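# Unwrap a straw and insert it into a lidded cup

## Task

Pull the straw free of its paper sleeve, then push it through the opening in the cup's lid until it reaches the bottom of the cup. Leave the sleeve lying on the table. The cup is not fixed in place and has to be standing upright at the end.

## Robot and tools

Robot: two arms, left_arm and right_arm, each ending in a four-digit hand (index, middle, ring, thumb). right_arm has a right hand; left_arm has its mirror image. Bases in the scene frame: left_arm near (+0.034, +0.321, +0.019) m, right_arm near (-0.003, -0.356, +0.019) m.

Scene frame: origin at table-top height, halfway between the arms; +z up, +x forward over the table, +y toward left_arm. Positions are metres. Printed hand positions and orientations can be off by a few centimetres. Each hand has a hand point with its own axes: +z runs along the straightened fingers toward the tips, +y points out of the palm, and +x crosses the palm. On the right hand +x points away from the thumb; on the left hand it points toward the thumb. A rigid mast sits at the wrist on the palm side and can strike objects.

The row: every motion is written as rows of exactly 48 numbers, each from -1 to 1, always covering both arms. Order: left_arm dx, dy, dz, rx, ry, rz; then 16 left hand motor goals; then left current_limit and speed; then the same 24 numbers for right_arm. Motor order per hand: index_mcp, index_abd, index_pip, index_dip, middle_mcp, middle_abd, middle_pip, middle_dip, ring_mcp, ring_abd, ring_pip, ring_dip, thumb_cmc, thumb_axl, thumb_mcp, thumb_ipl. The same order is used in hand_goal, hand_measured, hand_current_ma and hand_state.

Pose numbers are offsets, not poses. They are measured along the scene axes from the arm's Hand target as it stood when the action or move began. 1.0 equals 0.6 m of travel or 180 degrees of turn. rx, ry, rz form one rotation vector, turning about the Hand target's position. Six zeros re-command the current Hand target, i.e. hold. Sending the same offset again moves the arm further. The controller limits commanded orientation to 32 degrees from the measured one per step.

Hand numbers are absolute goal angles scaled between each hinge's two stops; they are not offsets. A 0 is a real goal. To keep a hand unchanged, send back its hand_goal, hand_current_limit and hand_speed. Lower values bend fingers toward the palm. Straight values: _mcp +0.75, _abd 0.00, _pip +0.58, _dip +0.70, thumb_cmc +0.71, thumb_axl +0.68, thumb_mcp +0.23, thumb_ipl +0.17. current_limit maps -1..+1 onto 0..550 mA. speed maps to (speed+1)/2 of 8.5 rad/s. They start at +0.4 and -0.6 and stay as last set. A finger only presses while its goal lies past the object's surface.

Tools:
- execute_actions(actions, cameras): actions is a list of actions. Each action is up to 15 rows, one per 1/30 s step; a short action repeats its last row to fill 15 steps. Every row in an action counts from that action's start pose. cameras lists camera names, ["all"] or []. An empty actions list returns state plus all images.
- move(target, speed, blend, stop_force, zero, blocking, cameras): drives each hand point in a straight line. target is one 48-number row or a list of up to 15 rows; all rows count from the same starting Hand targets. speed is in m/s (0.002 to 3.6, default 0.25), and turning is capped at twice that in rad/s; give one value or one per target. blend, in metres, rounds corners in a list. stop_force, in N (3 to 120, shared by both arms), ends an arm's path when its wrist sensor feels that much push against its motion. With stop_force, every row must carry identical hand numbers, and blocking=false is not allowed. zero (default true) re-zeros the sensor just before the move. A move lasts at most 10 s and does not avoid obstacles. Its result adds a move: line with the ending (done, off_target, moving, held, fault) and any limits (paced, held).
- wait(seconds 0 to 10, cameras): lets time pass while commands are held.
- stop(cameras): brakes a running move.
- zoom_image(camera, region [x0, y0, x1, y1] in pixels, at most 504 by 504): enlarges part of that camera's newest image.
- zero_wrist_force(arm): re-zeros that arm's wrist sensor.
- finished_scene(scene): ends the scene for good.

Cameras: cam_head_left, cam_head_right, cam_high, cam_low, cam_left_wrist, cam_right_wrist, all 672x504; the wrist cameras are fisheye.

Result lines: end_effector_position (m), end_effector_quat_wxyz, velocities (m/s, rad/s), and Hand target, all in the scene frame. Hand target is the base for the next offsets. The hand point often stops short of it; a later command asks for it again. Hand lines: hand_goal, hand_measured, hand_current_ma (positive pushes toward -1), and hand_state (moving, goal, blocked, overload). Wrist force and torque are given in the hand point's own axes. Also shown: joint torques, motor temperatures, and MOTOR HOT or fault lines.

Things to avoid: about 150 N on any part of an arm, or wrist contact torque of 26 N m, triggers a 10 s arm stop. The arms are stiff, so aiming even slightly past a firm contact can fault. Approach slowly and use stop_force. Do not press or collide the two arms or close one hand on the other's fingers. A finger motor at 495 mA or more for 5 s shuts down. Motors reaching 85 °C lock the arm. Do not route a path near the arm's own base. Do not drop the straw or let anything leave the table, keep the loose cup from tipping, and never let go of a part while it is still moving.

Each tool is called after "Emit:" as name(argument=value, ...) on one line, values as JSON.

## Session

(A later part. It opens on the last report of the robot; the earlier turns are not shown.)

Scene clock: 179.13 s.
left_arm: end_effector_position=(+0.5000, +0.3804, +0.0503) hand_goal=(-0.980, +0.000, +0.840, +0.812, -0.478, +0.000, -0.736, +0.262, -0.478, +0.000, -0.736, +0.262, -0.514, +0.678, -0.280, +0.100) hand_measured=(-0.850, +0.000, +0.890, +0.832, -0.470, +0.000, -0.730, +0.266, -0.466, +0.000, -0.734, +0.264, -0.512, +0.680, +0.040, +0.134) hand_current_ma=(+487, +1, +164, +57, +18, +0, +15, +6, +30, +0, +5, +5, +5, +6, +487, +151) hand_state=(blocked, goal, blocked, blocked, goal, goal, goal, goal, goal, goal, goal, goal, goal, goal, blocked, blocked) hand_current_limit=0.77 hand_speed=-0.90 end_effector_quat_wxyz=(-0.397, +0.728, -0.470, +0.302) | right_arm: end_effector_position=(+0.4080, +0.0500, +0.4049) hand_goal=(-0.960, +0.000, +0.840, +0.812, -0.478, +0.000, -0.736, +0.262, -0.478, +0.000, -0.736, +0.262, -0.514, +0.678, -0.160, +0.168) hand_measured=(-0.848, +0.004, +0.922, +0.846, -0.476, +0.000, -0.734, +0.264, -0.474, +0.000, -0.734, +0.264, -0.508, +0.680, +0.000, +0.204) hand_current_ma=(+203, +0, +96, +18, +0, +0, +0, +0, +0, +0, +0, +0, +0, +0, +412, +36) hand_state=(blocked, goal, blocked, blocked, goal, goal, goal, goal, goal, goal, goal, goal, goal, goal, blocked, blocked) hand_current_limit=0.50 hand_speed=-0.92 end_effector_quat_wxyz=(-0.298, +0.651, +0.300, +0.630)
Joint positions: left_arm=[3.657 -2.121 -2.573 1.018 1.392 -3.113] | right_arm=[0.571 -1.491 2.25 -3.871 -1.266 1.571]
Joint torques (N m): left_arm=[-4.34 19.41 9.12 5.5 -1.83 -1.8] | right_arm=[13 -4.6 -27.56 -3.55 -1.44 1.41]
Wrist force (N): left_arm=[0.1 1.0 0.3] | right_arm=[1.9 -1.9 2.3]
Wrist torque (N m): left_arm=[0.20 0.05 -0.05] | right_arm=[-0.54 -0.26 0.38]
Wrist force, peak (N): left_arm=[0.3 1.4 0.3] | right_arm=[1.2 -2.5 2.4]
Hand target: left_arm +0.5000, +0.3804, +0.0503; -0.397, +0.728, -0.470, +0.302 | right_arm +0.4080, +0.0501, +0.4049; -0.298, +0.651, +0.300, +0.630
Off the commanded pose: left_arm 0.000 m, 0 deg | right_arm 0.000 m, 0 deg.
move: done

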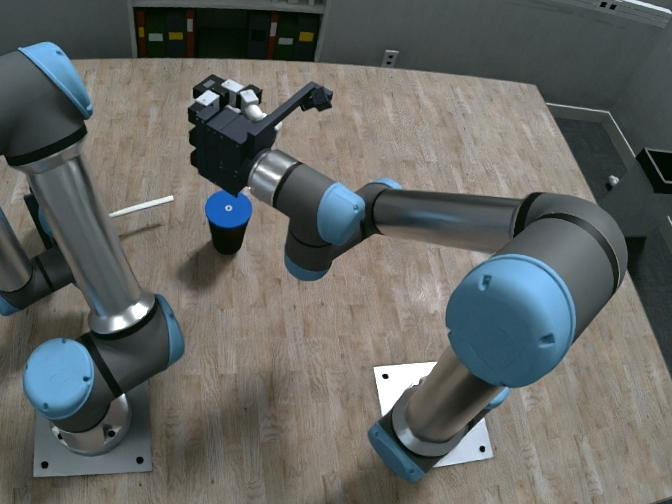

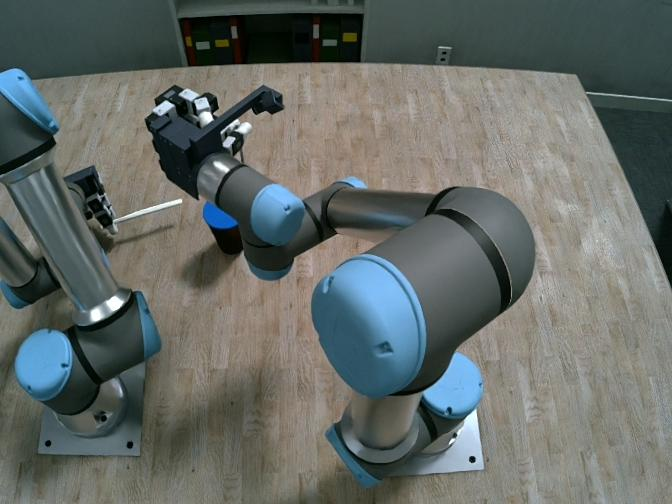

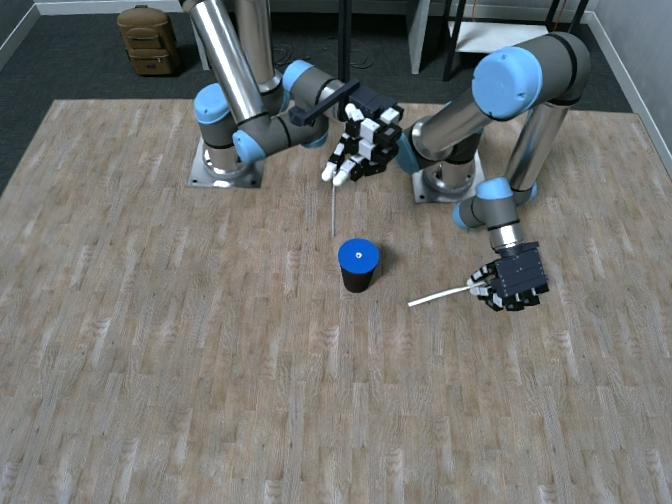

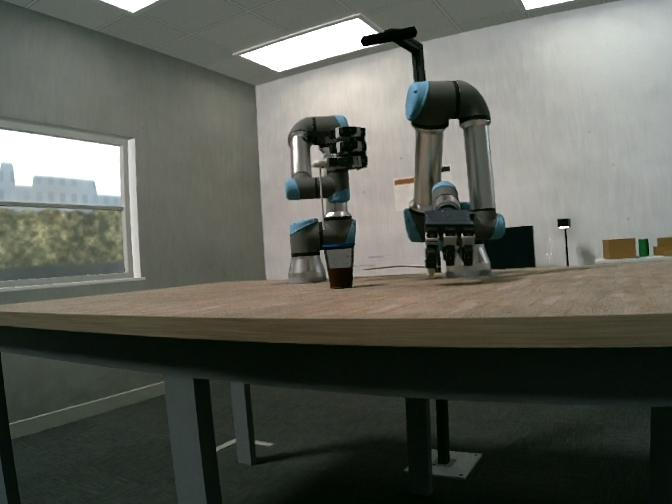

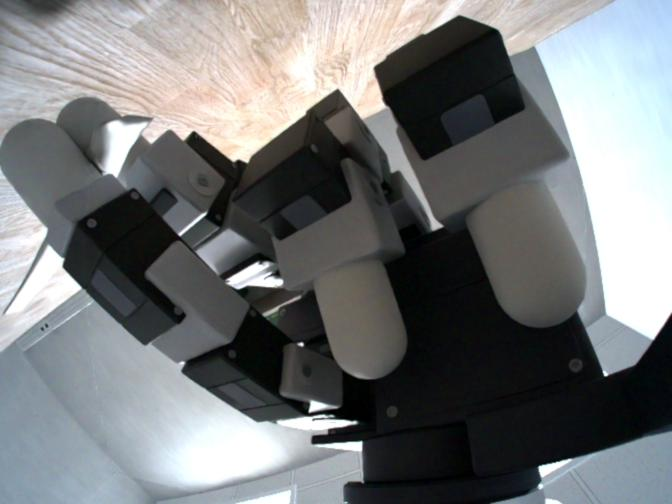

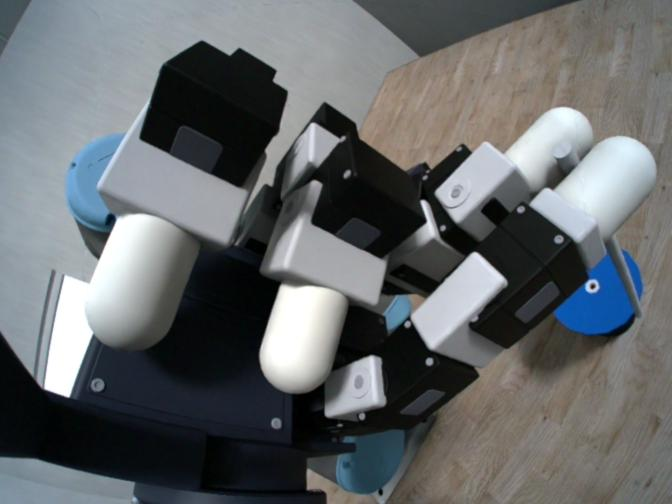

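Emit:
move(target=[[0,0,0,0,0,0,-0.9,0,0.839,0.812,-0.479,0,-0.737,0.261,-0.479,0,-0.737,0.261,-0.514,0.677,0.3,0.168,0.4,-0.85,0.0417,0.085,-0.008,0,0,0,-0.96,0,0.839,0.812,-0.479,0,-0.737,0.261,-0.479,0,-0.737,0.261,-0.514,0.677,-0.16,0.168,0.5,-0.92]], speed=0.1, cameras=["cam_head_left","cam_head_right","cam_high","cam_low"])

Emit:
zoom_image(camera="cam_head_left", region=[180, 130, 280, 260])

Emit:
zoom_image(camera="cam_high", region=[300, 190, 420, 310])

Emit:
zoom_image(camera="cam_low", region=[290, 150, 410, 300])

Emit:
zoom_image(camera="cam_high", region=[390, 240, 560, 340])

Scene clock: 191.03 s.
left_arm: end_effector_position=(+0.5000, +0.3804, +0.0503) hand_goal=(-0.900, +0.000, +0.840, +0.812, -0.478, +0.000, -0.736, +0.262, -0.478, +0.000, -0.736, +0.262, -0.514, +0.678, +0.300, +0.168) hand_measured=(-0.884, +0.000, +0.844, +0.816, -0.470, +0.000, -0.730, +0.266, -0.466, +0.000, -0.734, +0.264, -0.514, +0.680, +0.292, +0.170) hand_current_ma=(+47, +1, +10, +6, +18, +0, +15, +6, +30, +0, +5, +5, +1, +5, -23, +3) hand_state=(goal, goal, goal, goal, goal, goal, goal, goal, goal, goal, goal, goal, goal, goal, goal, goal) hand_current_limit=0.40 hand_speed=-0.85 end_effector_quat_wxyz=(-0.397, +0.728, -0.470, +0.302) | right_arm: end_effector_position=(+0.4329, +0.1009, +0.4001) hand_goal=(-0.960, +0.000, +0.840, +0.812, -0.478, +0.000, -0.736, +0.262, -0.478, +0.000, -0.736, +0.262, -0.514, +0.678, -0.160, +0.168) hand_measured=(-0.848, +0.004, +0.922, +0.846, -0.476, +0.000, -0.734, +0.264, -0.476, +0.000, -0.734, +0.264, -0.508, +0.680, +0.000, +0.204) hand_current_ma=(+203, +0, +96, +18, +0, +0, +0, +0, +0, +0, +0, +0, +0, +0, +413, +37) hand_state=(blocked, goal, blocked, blocked, goal, goal, goal, goal, goal, goal, goal, goal, goal, goal, blocked, blocked) hand_current_limit=0.50 hand_speed=-0.92 end_effector_quat_wxyz=(-0.298, +0.651, +0.300, +0.630)
Joint positions: left_arm=[3.657 -2.121 -2.573 1.018 1.392 -3.113] | right_arm=[0.649 -1.356 2.102 -3.859 -1.345 1.574]
Joint torques (N m): left_arm=[-7.99 20.81 10.02 5.41 -1.79 -1.88] | right_arm=[12.67 -13.07 -27.9 0.36 -1.24 1.33]
Wrist force (N): left_arm=[0.2 1.1 0.5] | right_arm=[1.4 -1.5 2.2]
Wrist torque (N m): left_arm=[0.21 0.04 -0.03] | right_arm=[-0.51 -0.20 0.31]
Wrist force, peak (N): left_arm=[0.2 1.4 0.4] | right_arm=[1.4 -2.2 3.2]
Hand target: left_arm +0.5000, +0.3804, +0.0503; -0.397, +0.728, -0.470, +0.302 | right_arm +0.4330, +0.1011, +0.4001; -0.298, +0.651, +0.300, +0.630
Off the commanded pose: left_arm 0.000 m, 0 deg | right_arm 0.000 m, 0 deg.
move: done
Images, in order (width x height): cam_head_left 672x504, cam_head_right 672x504, cam_high 672x504, cam_low 672x504.

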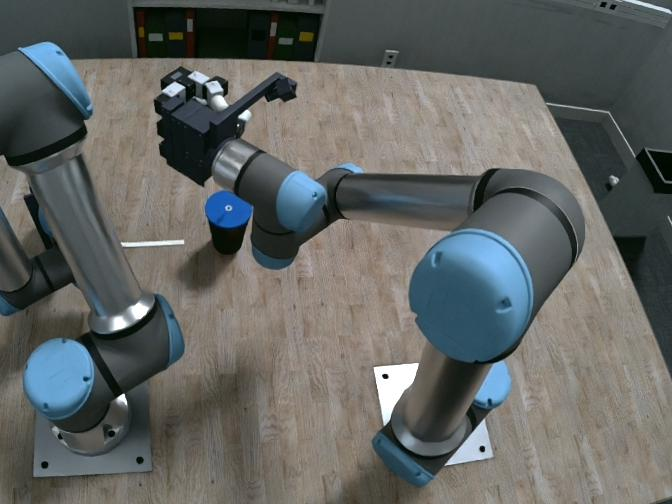

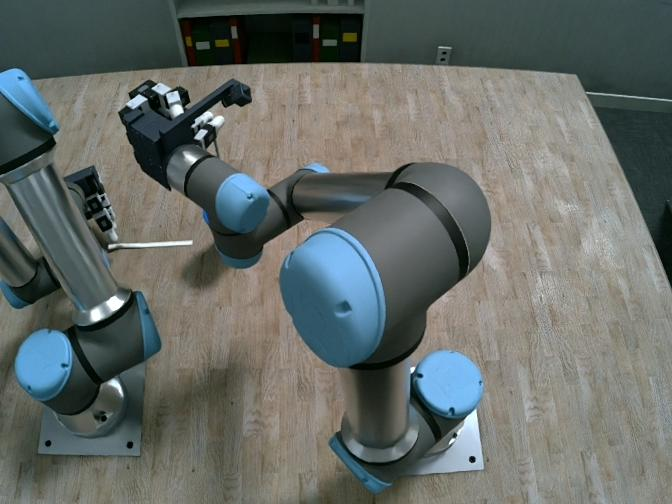

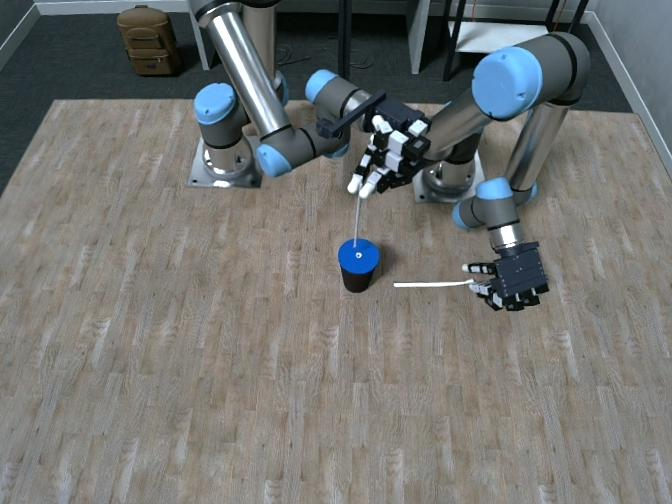

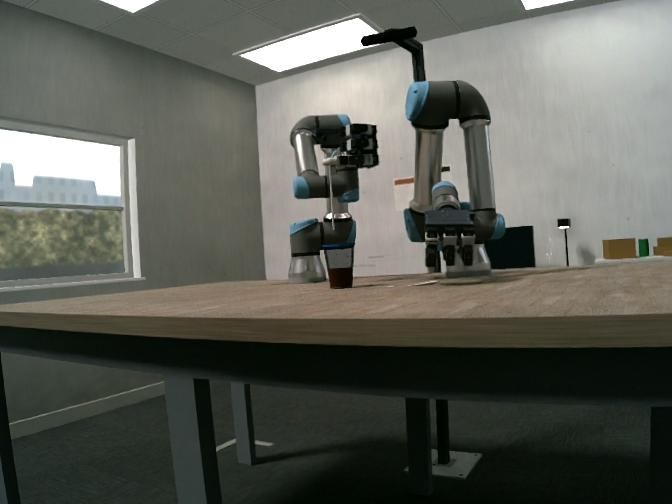

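Scaled by 3.877 from the camera's 672x504 image, which has a finer 960x720 frame.

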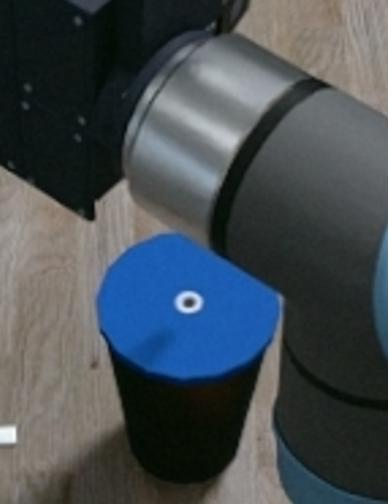

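Scaled by 4.200 from the camera's 672x504 image, which has a finer 960x720 frame.

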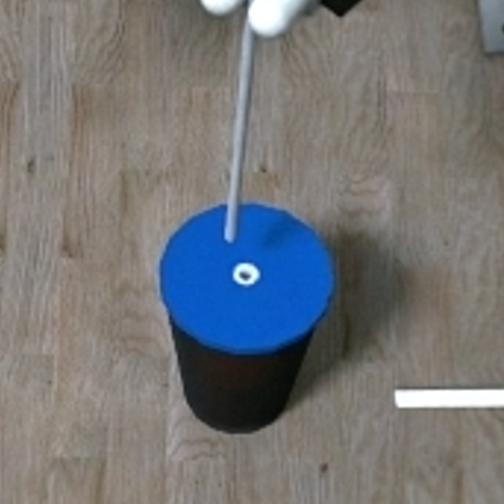

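Scaled by 3.360 from the camera's 672x504 image, which has a finer 960x720 frame.

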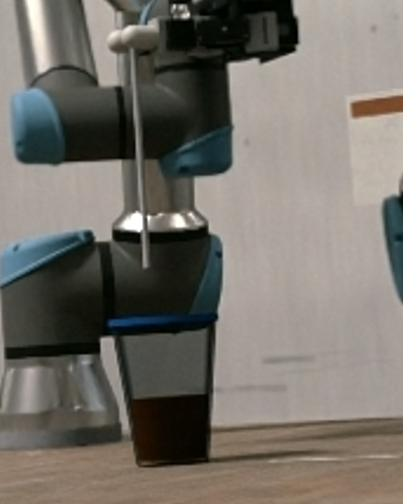

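Scaled by 2.965 from the camera's 672x504 image, which has a finer 960x720 frame.

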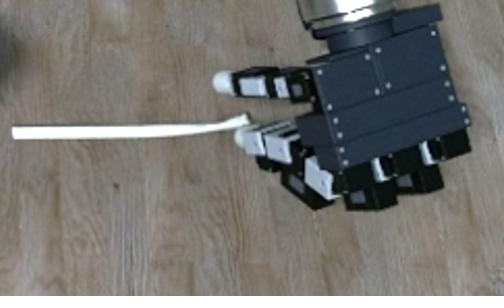

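Emit:
move(target=[[-0.028,0.083,0,0,0,0,-0.9,0,0.839,0.812,-0.479,0,-0.737,0.261,-0.479,0,-0.737,0.261,-0.514,0.677,0.3,0.168,0.4,-0.85,-0.0067,0.0183,-0.042,0,0,0,-0.96,0,0.839,0.812,-0.479,0,-0.737,0.261,-0.479,0,-0.737,0.261,-0.514,0.677,-0.16,0.168,0.5,-0.92]], speed=0.06, cameras=["cam_head_left","cam_high","cam_low","cam_right_wrist"])

Emit:
zoom_image(camera="cam_head_left", region=[200, 170, 260, 230])

Emit:
zoom_image(camera="cam_high", region=[328, 225, 388, 285])

Emit:
zoom_image(camera="cam_low", region=[305, 190, 375, 295])

Emit:
zoom_image(camera="cam_high", region=[390, 240, 560, 340])

Scene clock: 203.93 s.
left_arm: end_effector_position=(+0.4833, +0.4301, +0.0503) hand_goal=(-0.900, +0.000, +0.840, +0.812, -0.478, +0.000, -0.736, +0.262, -0.478, +0.000, -0.736, +0.262, -0.514, +0.678, +0.300, +0.168) hand_measured=(-0.884, +0.000, +0.844, +0.816, -0.470, +0.000, -0.730, +0.266, -0.466, +0.000, -0.734, +0.264, -0.514, +0.680, +0.292, +0.170) hand_current_ma=(+47, +1, +10, +6, +18, +0, +15, +6, +29, +0, +5, +5, +1, +5, -23, +3) hand_state=(goal, goal, goal, goal, goal, goal, goal, goal, goal, goal, goal, goal, goal, goal, goal, goal) hand_current_limit=0.40 hand_speed=-0.85 end_effector_quat_wxyz=(-0.397, +0.728, -0.470, +0.302) end_effector_velocity=(+0.000, +0.001, +0.000) end_effector_angular_velocity=(+0.002, +0.002, -0.002) | right_arm: end_effector_position=(+0.4290, +0.1120, +0.3749) hand_goal=(-0.960, +0.000, +0.840, +0.812, -0.478, +0.000, -0.736, +0.262, -0.478, +0.000, -0.736, +0.262, -0.514, +0.678, -0.160, +0.168) hand_measured=(-0.848, +0.004, +0.922, +0.846, -0.476, +0.000, -0.734, +0.264, -0.476, +0.000, -0.734, +0.264, -0.508, +0.680, +0.000, +0.204) hand_current_ma=(+203, +0, +96, +18, +0, +0, +0, +0, +0, +0, +0, +0, +0, +0, +412, +37) hand_state=(blocked, goal, blocked, blocked, goal, goal, goal, goal, goal, goal, goal, goal, goal, goal, blocked, blocked) hand_current_limit=0.50 hand_speed=-0.92 end_effector_quat_wxyz=(-0.298, +0.651, +0.300, +0.630)
Joint positions: left_arm=[3.837 -2.115 -2.598 1.013 1.238 -3.016] | right_arm=[0.678 -1.293 2.106 -3.926 -1.374 1.575]
Joint velocities: left_arm=[0.003 0 0 -0.001 -0.003 0.005] | right_arm=[within noise]
Joint torques (N m): left_arm=[12 35.64 -5.23 -0.06 -1.65 1.99] | right_arm=[12.49 -13.93 -8.08 -3.69 -1.51 1.32]
Wrist force (N): left_arm=[0.0 1.0 0.2] | right_arm=[1.3 -1.9 2.5]
Wrist torque (N m): left_arm=[0.22 0.07 -0.15] | right_arm=[-0.57 -0.19 0.28]
Wrist force, peak (N): left_arm=[0.3 1.3 0.4] | right_arm=[1.6 -2.0 2.8]
Hand target: left_arm +0.4832, +0.4302, +0.0503; -0.397, +0.728, -0.470, +0.302 | right_arm +0.4290, +0.1120, +0.3749; -0.298, +0.651, +0.300, +0.630
Off the commanded pose: left_arm 0.000 m, 0 deg | right_arm 0.000 m, 0 deg.
move: done
Images, in order (width x height): cam_head_left 672x504, cam_high 672x504, cam_low 672x504, cam_right_wrist 672x504.

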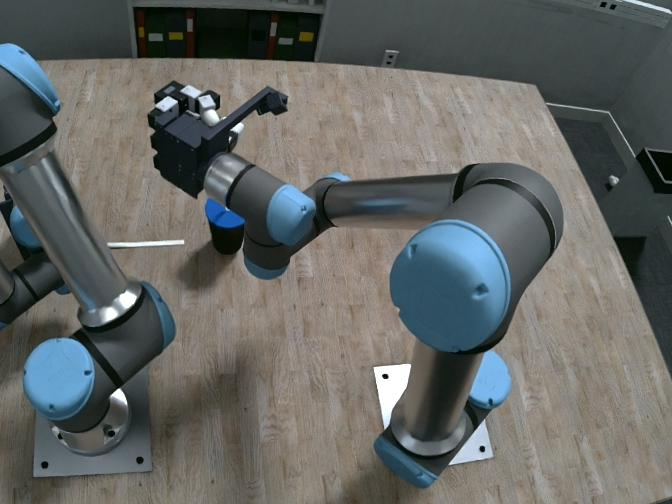

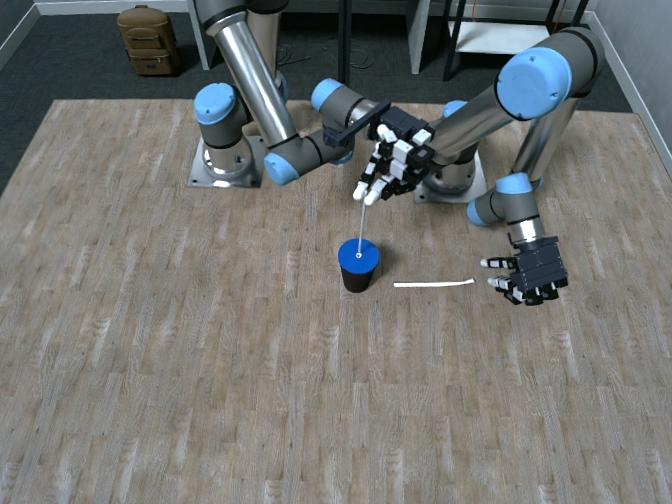

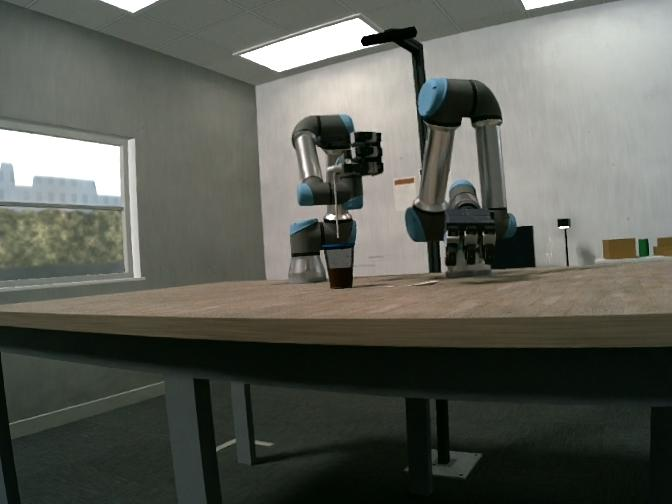

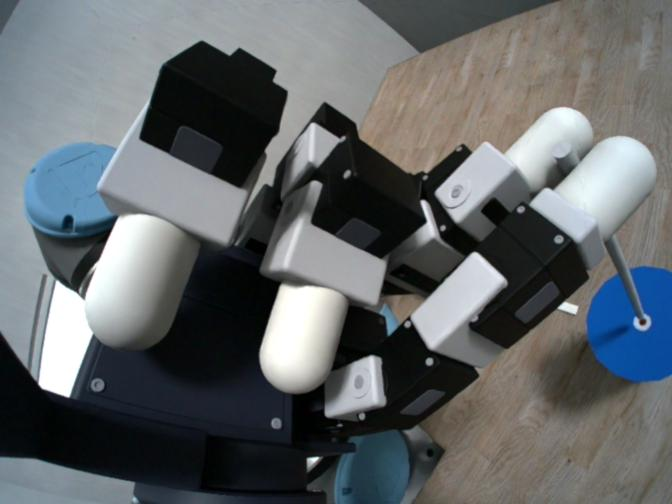

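Scaled by 8.400 from the camera's 672x504 image, which has a finer 960x720 frame.

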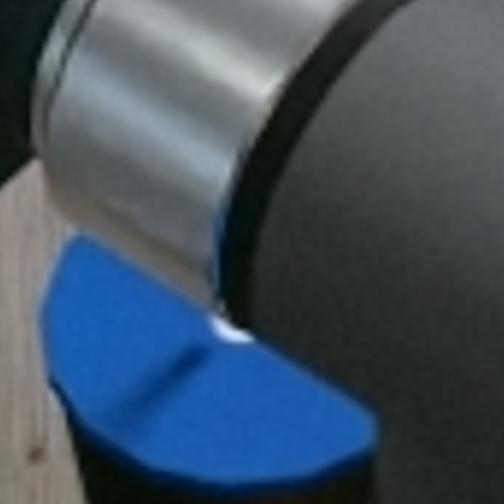

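Scaled by 8.400 from the camera's 672x504 image, which has a finer 960x720 frame.

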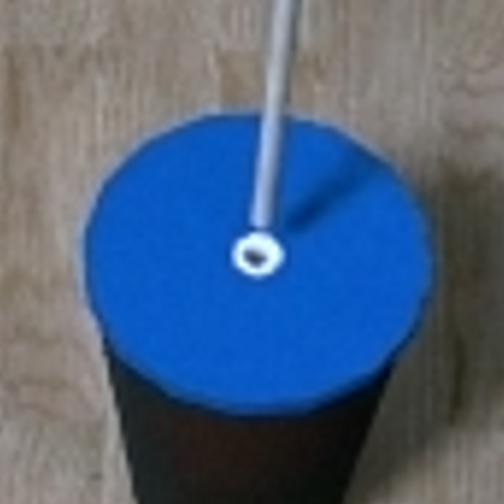

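Scaled by 4.800 from the camera's 672x504 image, which has a finer 960x720 frame.

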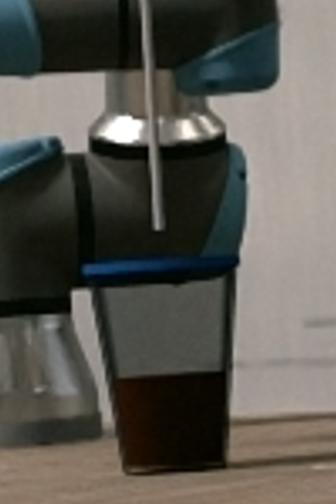

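Scaled by 2.965 from the camera's 672x504 image, which has a finer 960x720 frame.

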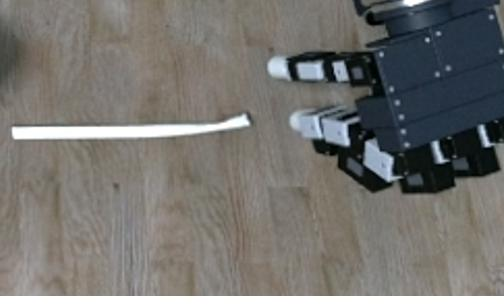

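Emit:
zoom_image(camera="cam_right_wrist", region=[592, 272, 672, 352])

Scaled by 6.300 from the camera's 672x504 image, which has a finer 960x720 frame.

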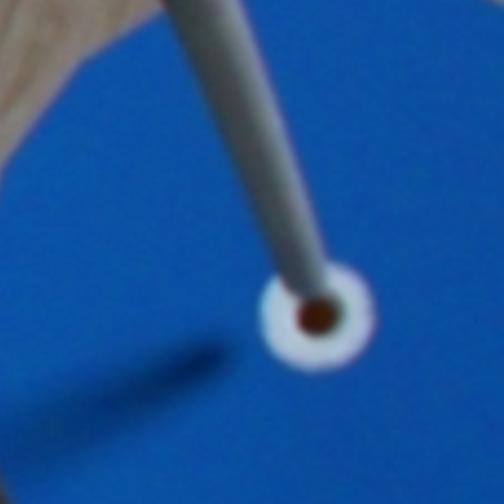

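Emit:
move(target=[[0,0,0.15,0,0,0,-0.9,0,0.839,0.812,-0.479,0,-0.737,0.261,-0.479,0,-0.737,0.261,-0.514,0.677,0.3,0.168,0.4,-0.85,0,-0.0008,-0.05,0,0,0,-0.96,0,0.839,0.812,-0.479,0,-0.737,0.261,-0.479,0,-0.737,0.261,-0.514,0.677,-0.16,0.168,0.5,-0.92]], speed=0.06, stop_force=3, cameras=["cam_high","cam_low","cam_right_wrist"])

Emit:
zoom_image(camera="cam_right_wrist", region=[592, 272, 672, 352])

Emit:
zoom_image(camera="cam_high", region=[328, 225, 388, 285])

Emit:
zoom_image(camera="cam_low", region=[305, 190, 375, 295])

Scene clock: 219.20 s.
left_arm: end_effector_position=(+0.4832, +0.4302, +0.1403) hand_goal=(-0.900, +0.000, +0.840, +0.812, -0.478, +0.000, -0.736, +0.262, -0.478, +0.000, -0.736, +0.262, -0.514, +0.678, +0.300, +0.168) hand_measured=(-0.884, +0.000, +0.844, +0.816, -0.470, +0.000, -0.730, +0.266, -0.466, +0.000, -0.734, +0.264, -0.514, +0.680, +0.292, +0.170) hand_current_ma=(+46, +1, +10, +6, +18, +0, +15, +6, +29, +0, +5, +5, +1, +5, -23, +3) hand_state=(goal, goal, goal, goal, goal, goal, goal, goal, goal, goal, goal, goal, goal, goal, goal, goal) hand_current_limit=0.40 hand_speed=-0.85 end_effector_quat_wxyz=(-0.397, +0.728, -0.470, +0.302) | right_arm: end_effector_position=(+0.4290, +0.1116, +0.3484) hand_goal=(-0.960, +0.000, +0.840, +0.812, -0.478, +0.000, -0.736, +0.262, -0.478, +0.000, -0.736, +0.262, -0.514, +0.678, -0.160, +0.168) hand_measured=(-0.848, -0.014, +0.922, +0.846, -0.476, +0.000, -0.734, +0.264, -0.476, +0.000, -0.734, +0.264, -0.518, +0.676, +0.000, +0.204) hand_current_ma=(+203, -2, +96, +18, +0, +0, +0, +0, +0, +0, +0, +0, +0, +0, +413, +37) hand_state=(blocked, goal, blocked, blocked, goal, goal, goal, goal, goal, goal, goal, goal, goal, goal, blocked, blocked) hand_current_limit=0.50 hand_speed=-0.92 end_effector_quat_wxyz=(-0.298, +0.651, +0.300, +0.630)
Joint positions: left_arm=[3.838 -1.717 -2.582 0.598 1.238 -3.016] | right_arm=[0.678 -1.239 2.128 -4.002 -1.373 1.575]
Joint torques (N m): left_arm=[-7.75 26.38 18.09 -0.17 0.75 1.82] | right_arm=[-0.84 -40.2 -24.86 0.63 -0.75 -0.62]
Wrist force (N): left_arm=[0.2 1.2 0.3] | right_arm=[2.7 -1.8 2.7]
Wrist torque (N m): left_arm=[0.24 0.04 -0.14] | right_arm=[-0.60 -0.30 0.27]
Wrist force, peak (N): left_arm=[-0.2 1.5 0.3] | right_arm=[4.8 -1.8 2.5]
Hand target: left_arm +0.4832, +0.4302, +0.1403; -0.397, +0.728, -0.470, +0.302 | right_arm +0.4290, +0.1116, +0.3484; -0.298, +0.651, +0.300, +0.630 (not the last commanded pose)
Off the commanded pose: left_arm 0.000 m, 0 deg | right_arm 0.004 m, 0 deg.
move: contact (right_arm)
Images, in order (width x height): cam_high 672x504, cam_low 672x504, cam_right_wrist 672x504.

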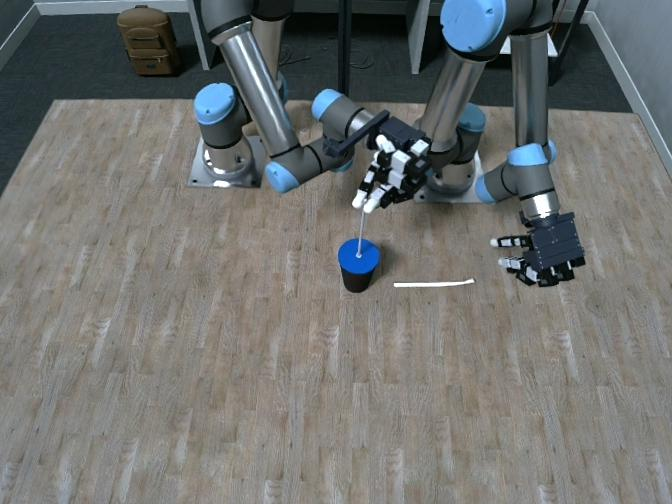

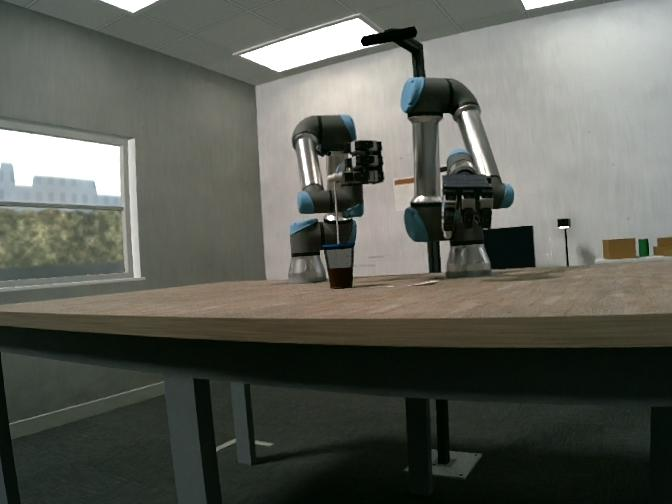

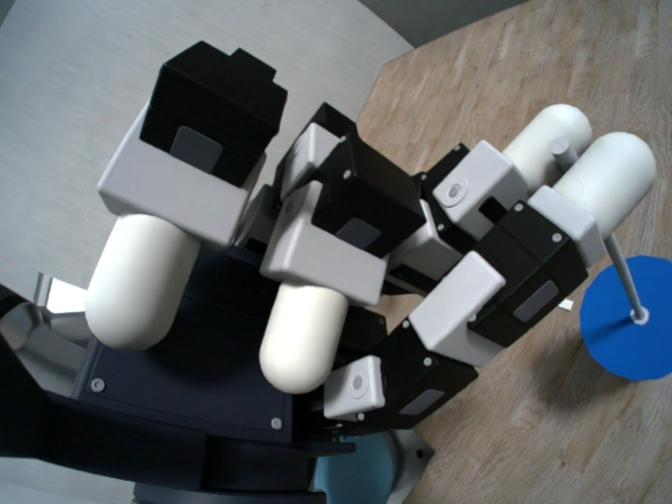

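Scaled by 6.300 from the camera's 672x504 image, which has a finer 960x720 frame.

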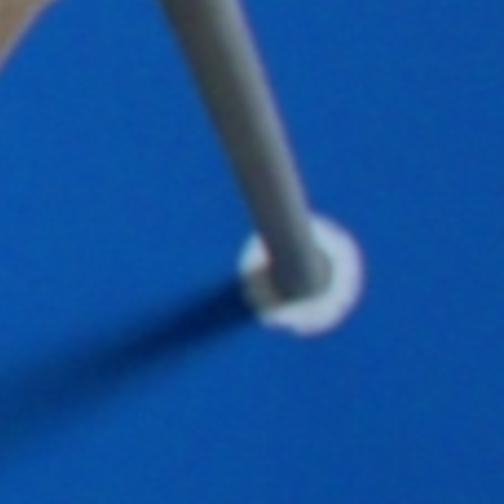

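Scaled by 8.400 from the camera's 672x504 image, which has a finer 960x720 frame.

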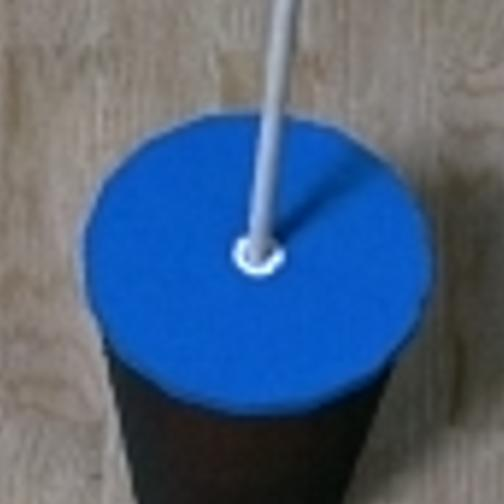

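Scaled by 4.800 from the camera's 672x504 image, which has a finer 960x720 frame.

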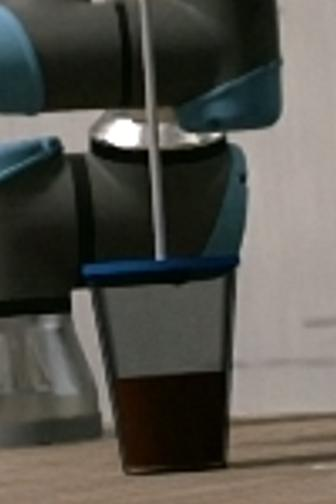

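Emit:
move(target=[[0,0,0,0,0,0,-0.9,0,0.839,0.812,-0.479,0,-0.737,0.261,-0.479,0,-0.737,0.261,-0.514,0.677,0.3,0.168,0.4,-0.85,0,-0.0018,0.005,0,0,0,-0.96,0,0.839,0.812,-0.479,0,-0.737,0.261,-0.479,0,-0.737,0.261,-0.514,0.677,-0.16,0.168,0.5,-0.92],[0,0,0,0,0,0,-0.9,0,0.839,0.812,-0.479,0,-0.737,0.261,-0.479,0,-0.737,0.261,-0.514,0.677,0.3,0.168,0.4,-0.85,0,-0.0018,-0.025,0,0,0,-0.96,0,0.839,0.812,-0.479,0,-0.737,0.261,-0.479,0,-0.737,0.261,-0.514,0.677,-0.16,0.168,0.5,-0.92]], speed=0.02, stop_force=3, cameras=["cam_high","cam_low","cam_right_wrist"])

Emit:
zoom_image(camera="cam_right_wrist", region=[592, 272, 672, 352])

Emit:
zoom_image(camera="cam_high", region=[328, 225, 388, 285])

Emit:
zoom_image(camera="cam_low", region=[305, 190, 375, 295])

Scene clock: 230.20 s.
left_arm: end_effector_position=(+0.4832, +0.4302, +0.1403) hand_goal=(-0.900, +0.000, +0.840, +0.812, -0.478, +0.000, -0.736, +0.262, -0.478, +0.000, -0.736, +0.262, -0.514, +0.678, +0.300, +0.168) hand_measured=(-0.884, +0.000, +0.844, +0.816, -0.470, +0.000, -0.730, +0.266, -0.466, +0.000, -0.734, +0.264, -0.514, +0.680, +0.292, +0.170) hand_current_ma=(+46, +1, +10, +6, +18, +0, +15, +6, +29, +0, +5, +5, +1, +5, -23, +3) hand_state=(goal, goal, goal, goal, goal, goal, goal, goal, goal, goal, goal, goal, goal, goal, goal, goal) hand_current_limit=0.40 hand_speed=-0.85 end_effector_quat_wxyz=(-0.397, +0.728, -0.470, +0.302) | right_arm: end_effector_position=(+0.4290, +0.1105, +0.3334) hand_goal=(-0.960, +0.000, +0.840, +0.812, -0.478, +0.000, -0.736, +0.262, -0.478, +0.000, -0.736, +0.262, -0.514, +0.678, -0.160, +0.168) hand_measured=(-0.848, -0.022, +0.922, +0.846, -0.476, +0.000, -0.734, +0.264, -0.476, +0.000, -0.734, +0.264, -0.524, +0.676, +0.000, +0.206) hand_current_ma=(+203, -6, +96, +18, +0, +0, +0, +0, +0, +0, +0, +0, -2, +0, +412, +38) hand_state=(blocked, blocked, blocked, blocked, goal, goal, goal, goal, goal, goal, goal, goal, goal, goal, blocked, blocked) hand_current_limit=0.50 hand_speed=-0.92 end_effector_quat_wxyz=(-0.298, +0.651, +0.300, +0.630)
Joint positions: left_arm=[3.838 -1.717 -2.582 0.598 1.238 -3.016] | right_arm=[0.676 -1.207 2.14 -4.045 -1.371 1.574]
Joint torques (N m): left_arm=[-8.14 27.57 17.73 -0.14 0.25 1.9] | right_arm=[-12.77 -13.58 -2.45 -3.02 1.92 -0.27]
Wrist force (N): left_arm=[0.0 1.3 0.2] | right_arm=[4.5 -1.8 2.5]
Wrist torque (N m): left_arm=[0.26 0.07 -0.16] | right_arm=[-0.60 -0.42 0.23]
Wrist force, peak (N): left_arm=[0.2 1.5 0.4] | right_arm=[5.1 -1.6 2.6]
Hand target: left_arm +0.4832, +0.4302, +0.1403; -0.397, +0.728, -0.470, +0.302 | right_arm +0.4290, +0.1105, +0.3334; -0.298, +0.651, +0.300, +0.630
Off the commanded pose: left_arm 0.000 m, 0 deg | right_arm 0.000 m, 0 deg.
move: done
Images, in order (width x height): cam_high 672x504, cam_low 672x504, cam_right_wrist 672x504.

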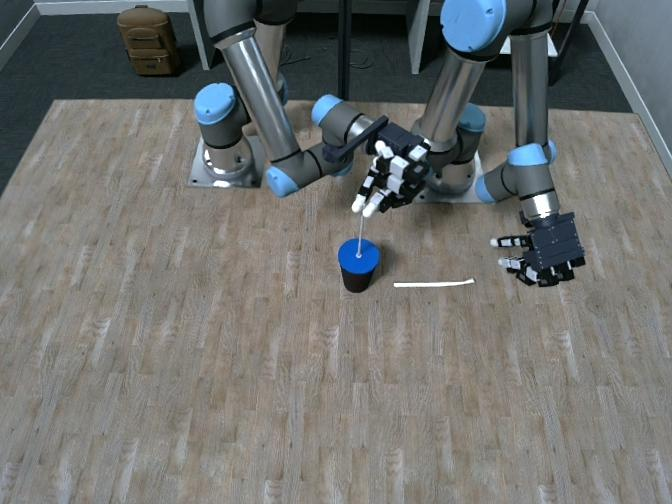

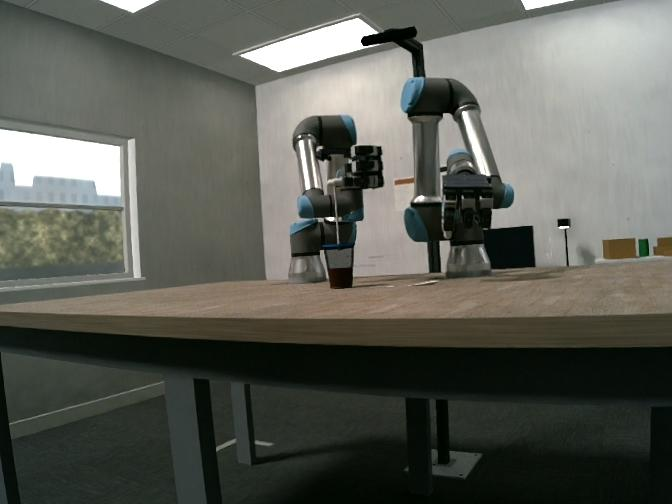

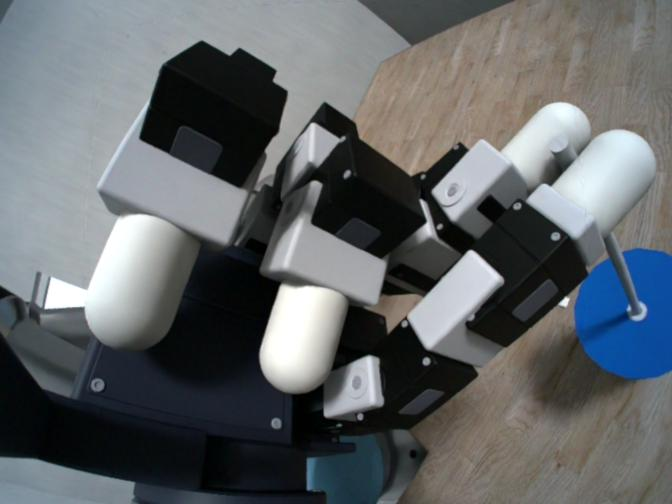

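Scaled by 6.300 from the camera's 672x504 image, which has a finer 960x720 frame.

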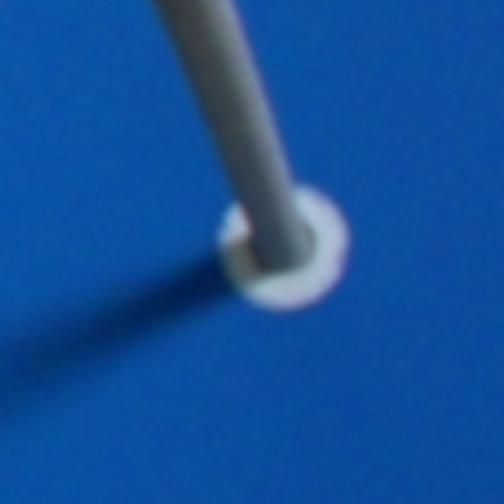

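Scaled by 8.400 from the camera's 672x504 image, which has a finer 960x720 frame.

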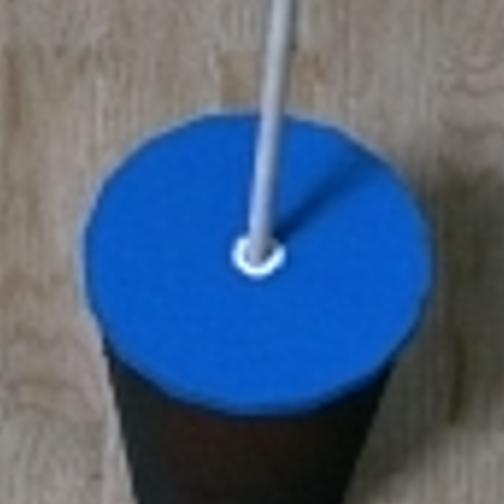

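Scaled by 4.800 from the camera's 672x504 image, which has a finer 960x720 frame.

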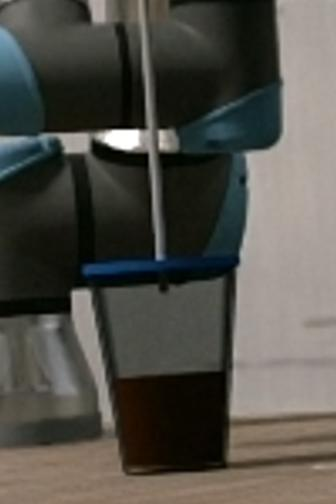

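Emit:
move(target=[0,0,0,0,0,0,-0.9,0,0.839,0.812,-0.479,0,-0.737,0.261,-0.479,0,-0.737,0.261,-0.514,0.677,0.3,0.168,0.4,-0.85,0,0,-0.05,0,0,0,-0.96,0,0.839,0.812,-0.479,0,-0.737,0.261,-0.479,0,-0.737,0.261,-0.514,0.677,-0.16,0.168,0.5,-0.92], speed=0.02, stop_force=4, cameras=["cam_high","cam_low","cam_right_wrist"])

Emit:
zoom_image(camera="cam_right_wrist", region=[532, 92, 672, 352])

Emit:
zoom_image(camera="cam_low", region=[295, 160, 385, 295])

Scene clock: 241.77 s.
left_arm: end_effector_position=(+0.4832, +0.4302, +0.1403) hand_goal=(-0.900, +0.000, +0.840, +0.812, -0.478, +0.000, -0.736, +0.262, -0.478, +0.000, -0.736, +0.262, -0.514, +0.678, +0.300, +0.168) hand_measured=(-0.884, +0.000, +0.844, +0.816, -0.470, +0.000, -0.730, +0.266, -0.466, +0.000, -0.734, +0.264, -0.514, +0.680, +0.292, +0.170) hand_current_ma=(+46, +1, +10, +6, +18, +0, +15, +6, +29, +0, +5, +5, +1, +5, -23, +3) hand_state=(goal, goal, goal, goal, goal, goal, goal, goal, goal, goal, goal, goal, goal, goal, goal, goal) hand_current_limit=0.40 hand_speed=-0.85 end_effector_quat_wxyz=(-0.397, +0.728, -0.470, +0.302) | right_arm: end_effector_position=(+0.4290, +0.1105, +0.3034) hand_goal=(-0.960, +0.000, +0.840, +0.812, -0.478, +0.000, -0.736, +0.262, -0.478, +0.000, -0.736, +0.262, -0.514, +0.678, -0.160, +0.168) hand_measured=(-0.848, -0.026, +0.922, +0.846, -0.476, +0.000, -0.734, +0.264, -0.476, +0.000, -0.734, +0.264, -0.526, +0.676, +0.000, +0.206) hand_current_ma=(+203, -8, +96, +18, +0, +0, +0, +0, +0, +0, +0, +0, -2, +0, +413, +38) hand_state=(blocked, blocked, blocked, blocked, goal, goal, goal, goal, goal, goal, goal, goal, goal, goal, blocked, blocked) hand_current_limit=0.50 hand_speed=-0.92 end_effector_quat_wxyz=(-0.298, +0.651, +0.300, +0.630)
Joint positions: left_arm=[3.838 -1.717 -2.582 0.598 1.238 -3.016] | right_arm=[0.676 -1.138 2.154 -4.129 -1.371 1.574]
Joint torques (N m): left_arm=[-8.68 25.68 17.14 -0.06 0.5 1.72] | right_arm=[-12.71 -15.26 -1.05 -3.02 1.43 1.33]
Wrist force (N): left_arm=[0.2 1.1 0.2] | right_arm=[5.4 -1.7 2.1]
Wrist torque (N m): left_arm=[0.24 0.05 -0.14] | right_arm=[-0.58 -0.48 0.25]
Wrist force, peak (N): left_arm=[0.2 1.4 0.2] | right_arm=[5.0 -2.0 2.6]
Hand target: left_arm +0.4832, +0.4302, +0.1403; -0.397, +0.728, -0.470, +0.302 | right_arm +0.4290, +0.1105, +0.3034; -0.298, +0.651, +0.300, +0.630
Off the commanded pose: left_arm 0.000 m, 0 deg | right_arm 0.000 m, 0 deg.
move: done
Images, in order (width x height): cam_high 672x504, cam_low 672x504, cam_right_wrist 672x504.

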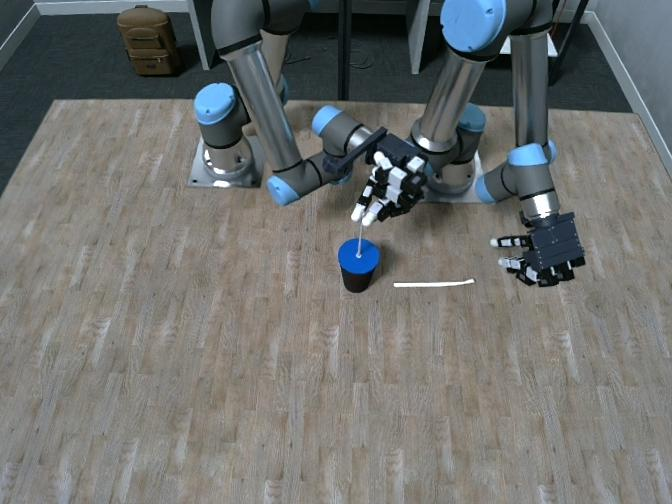

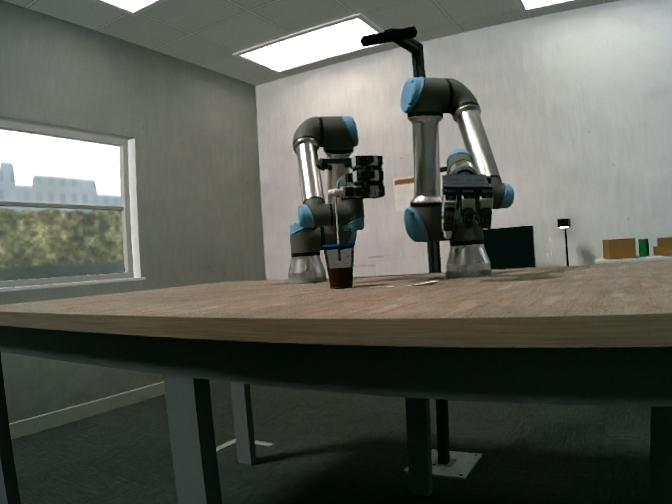

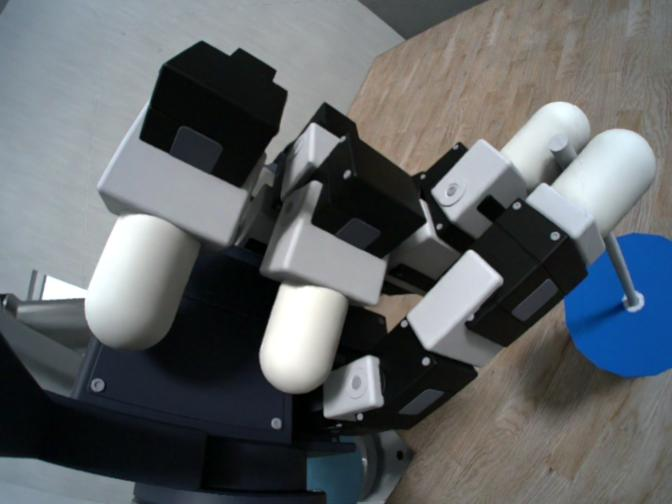

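Scaled by 1.938 from the camera's 672x504 image, which has a finer 960x720 frame.

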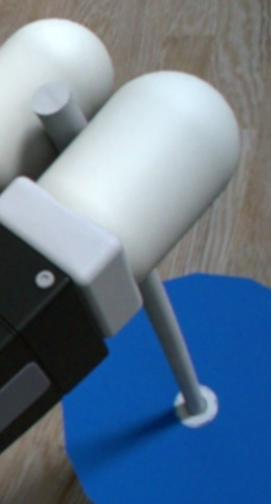

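Scaled by 3.733 from the camera's 672x504 image, which has a finer 960x720 frame.

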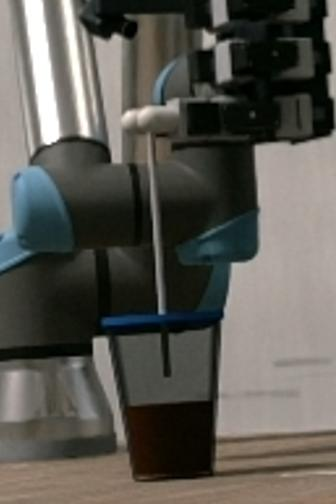

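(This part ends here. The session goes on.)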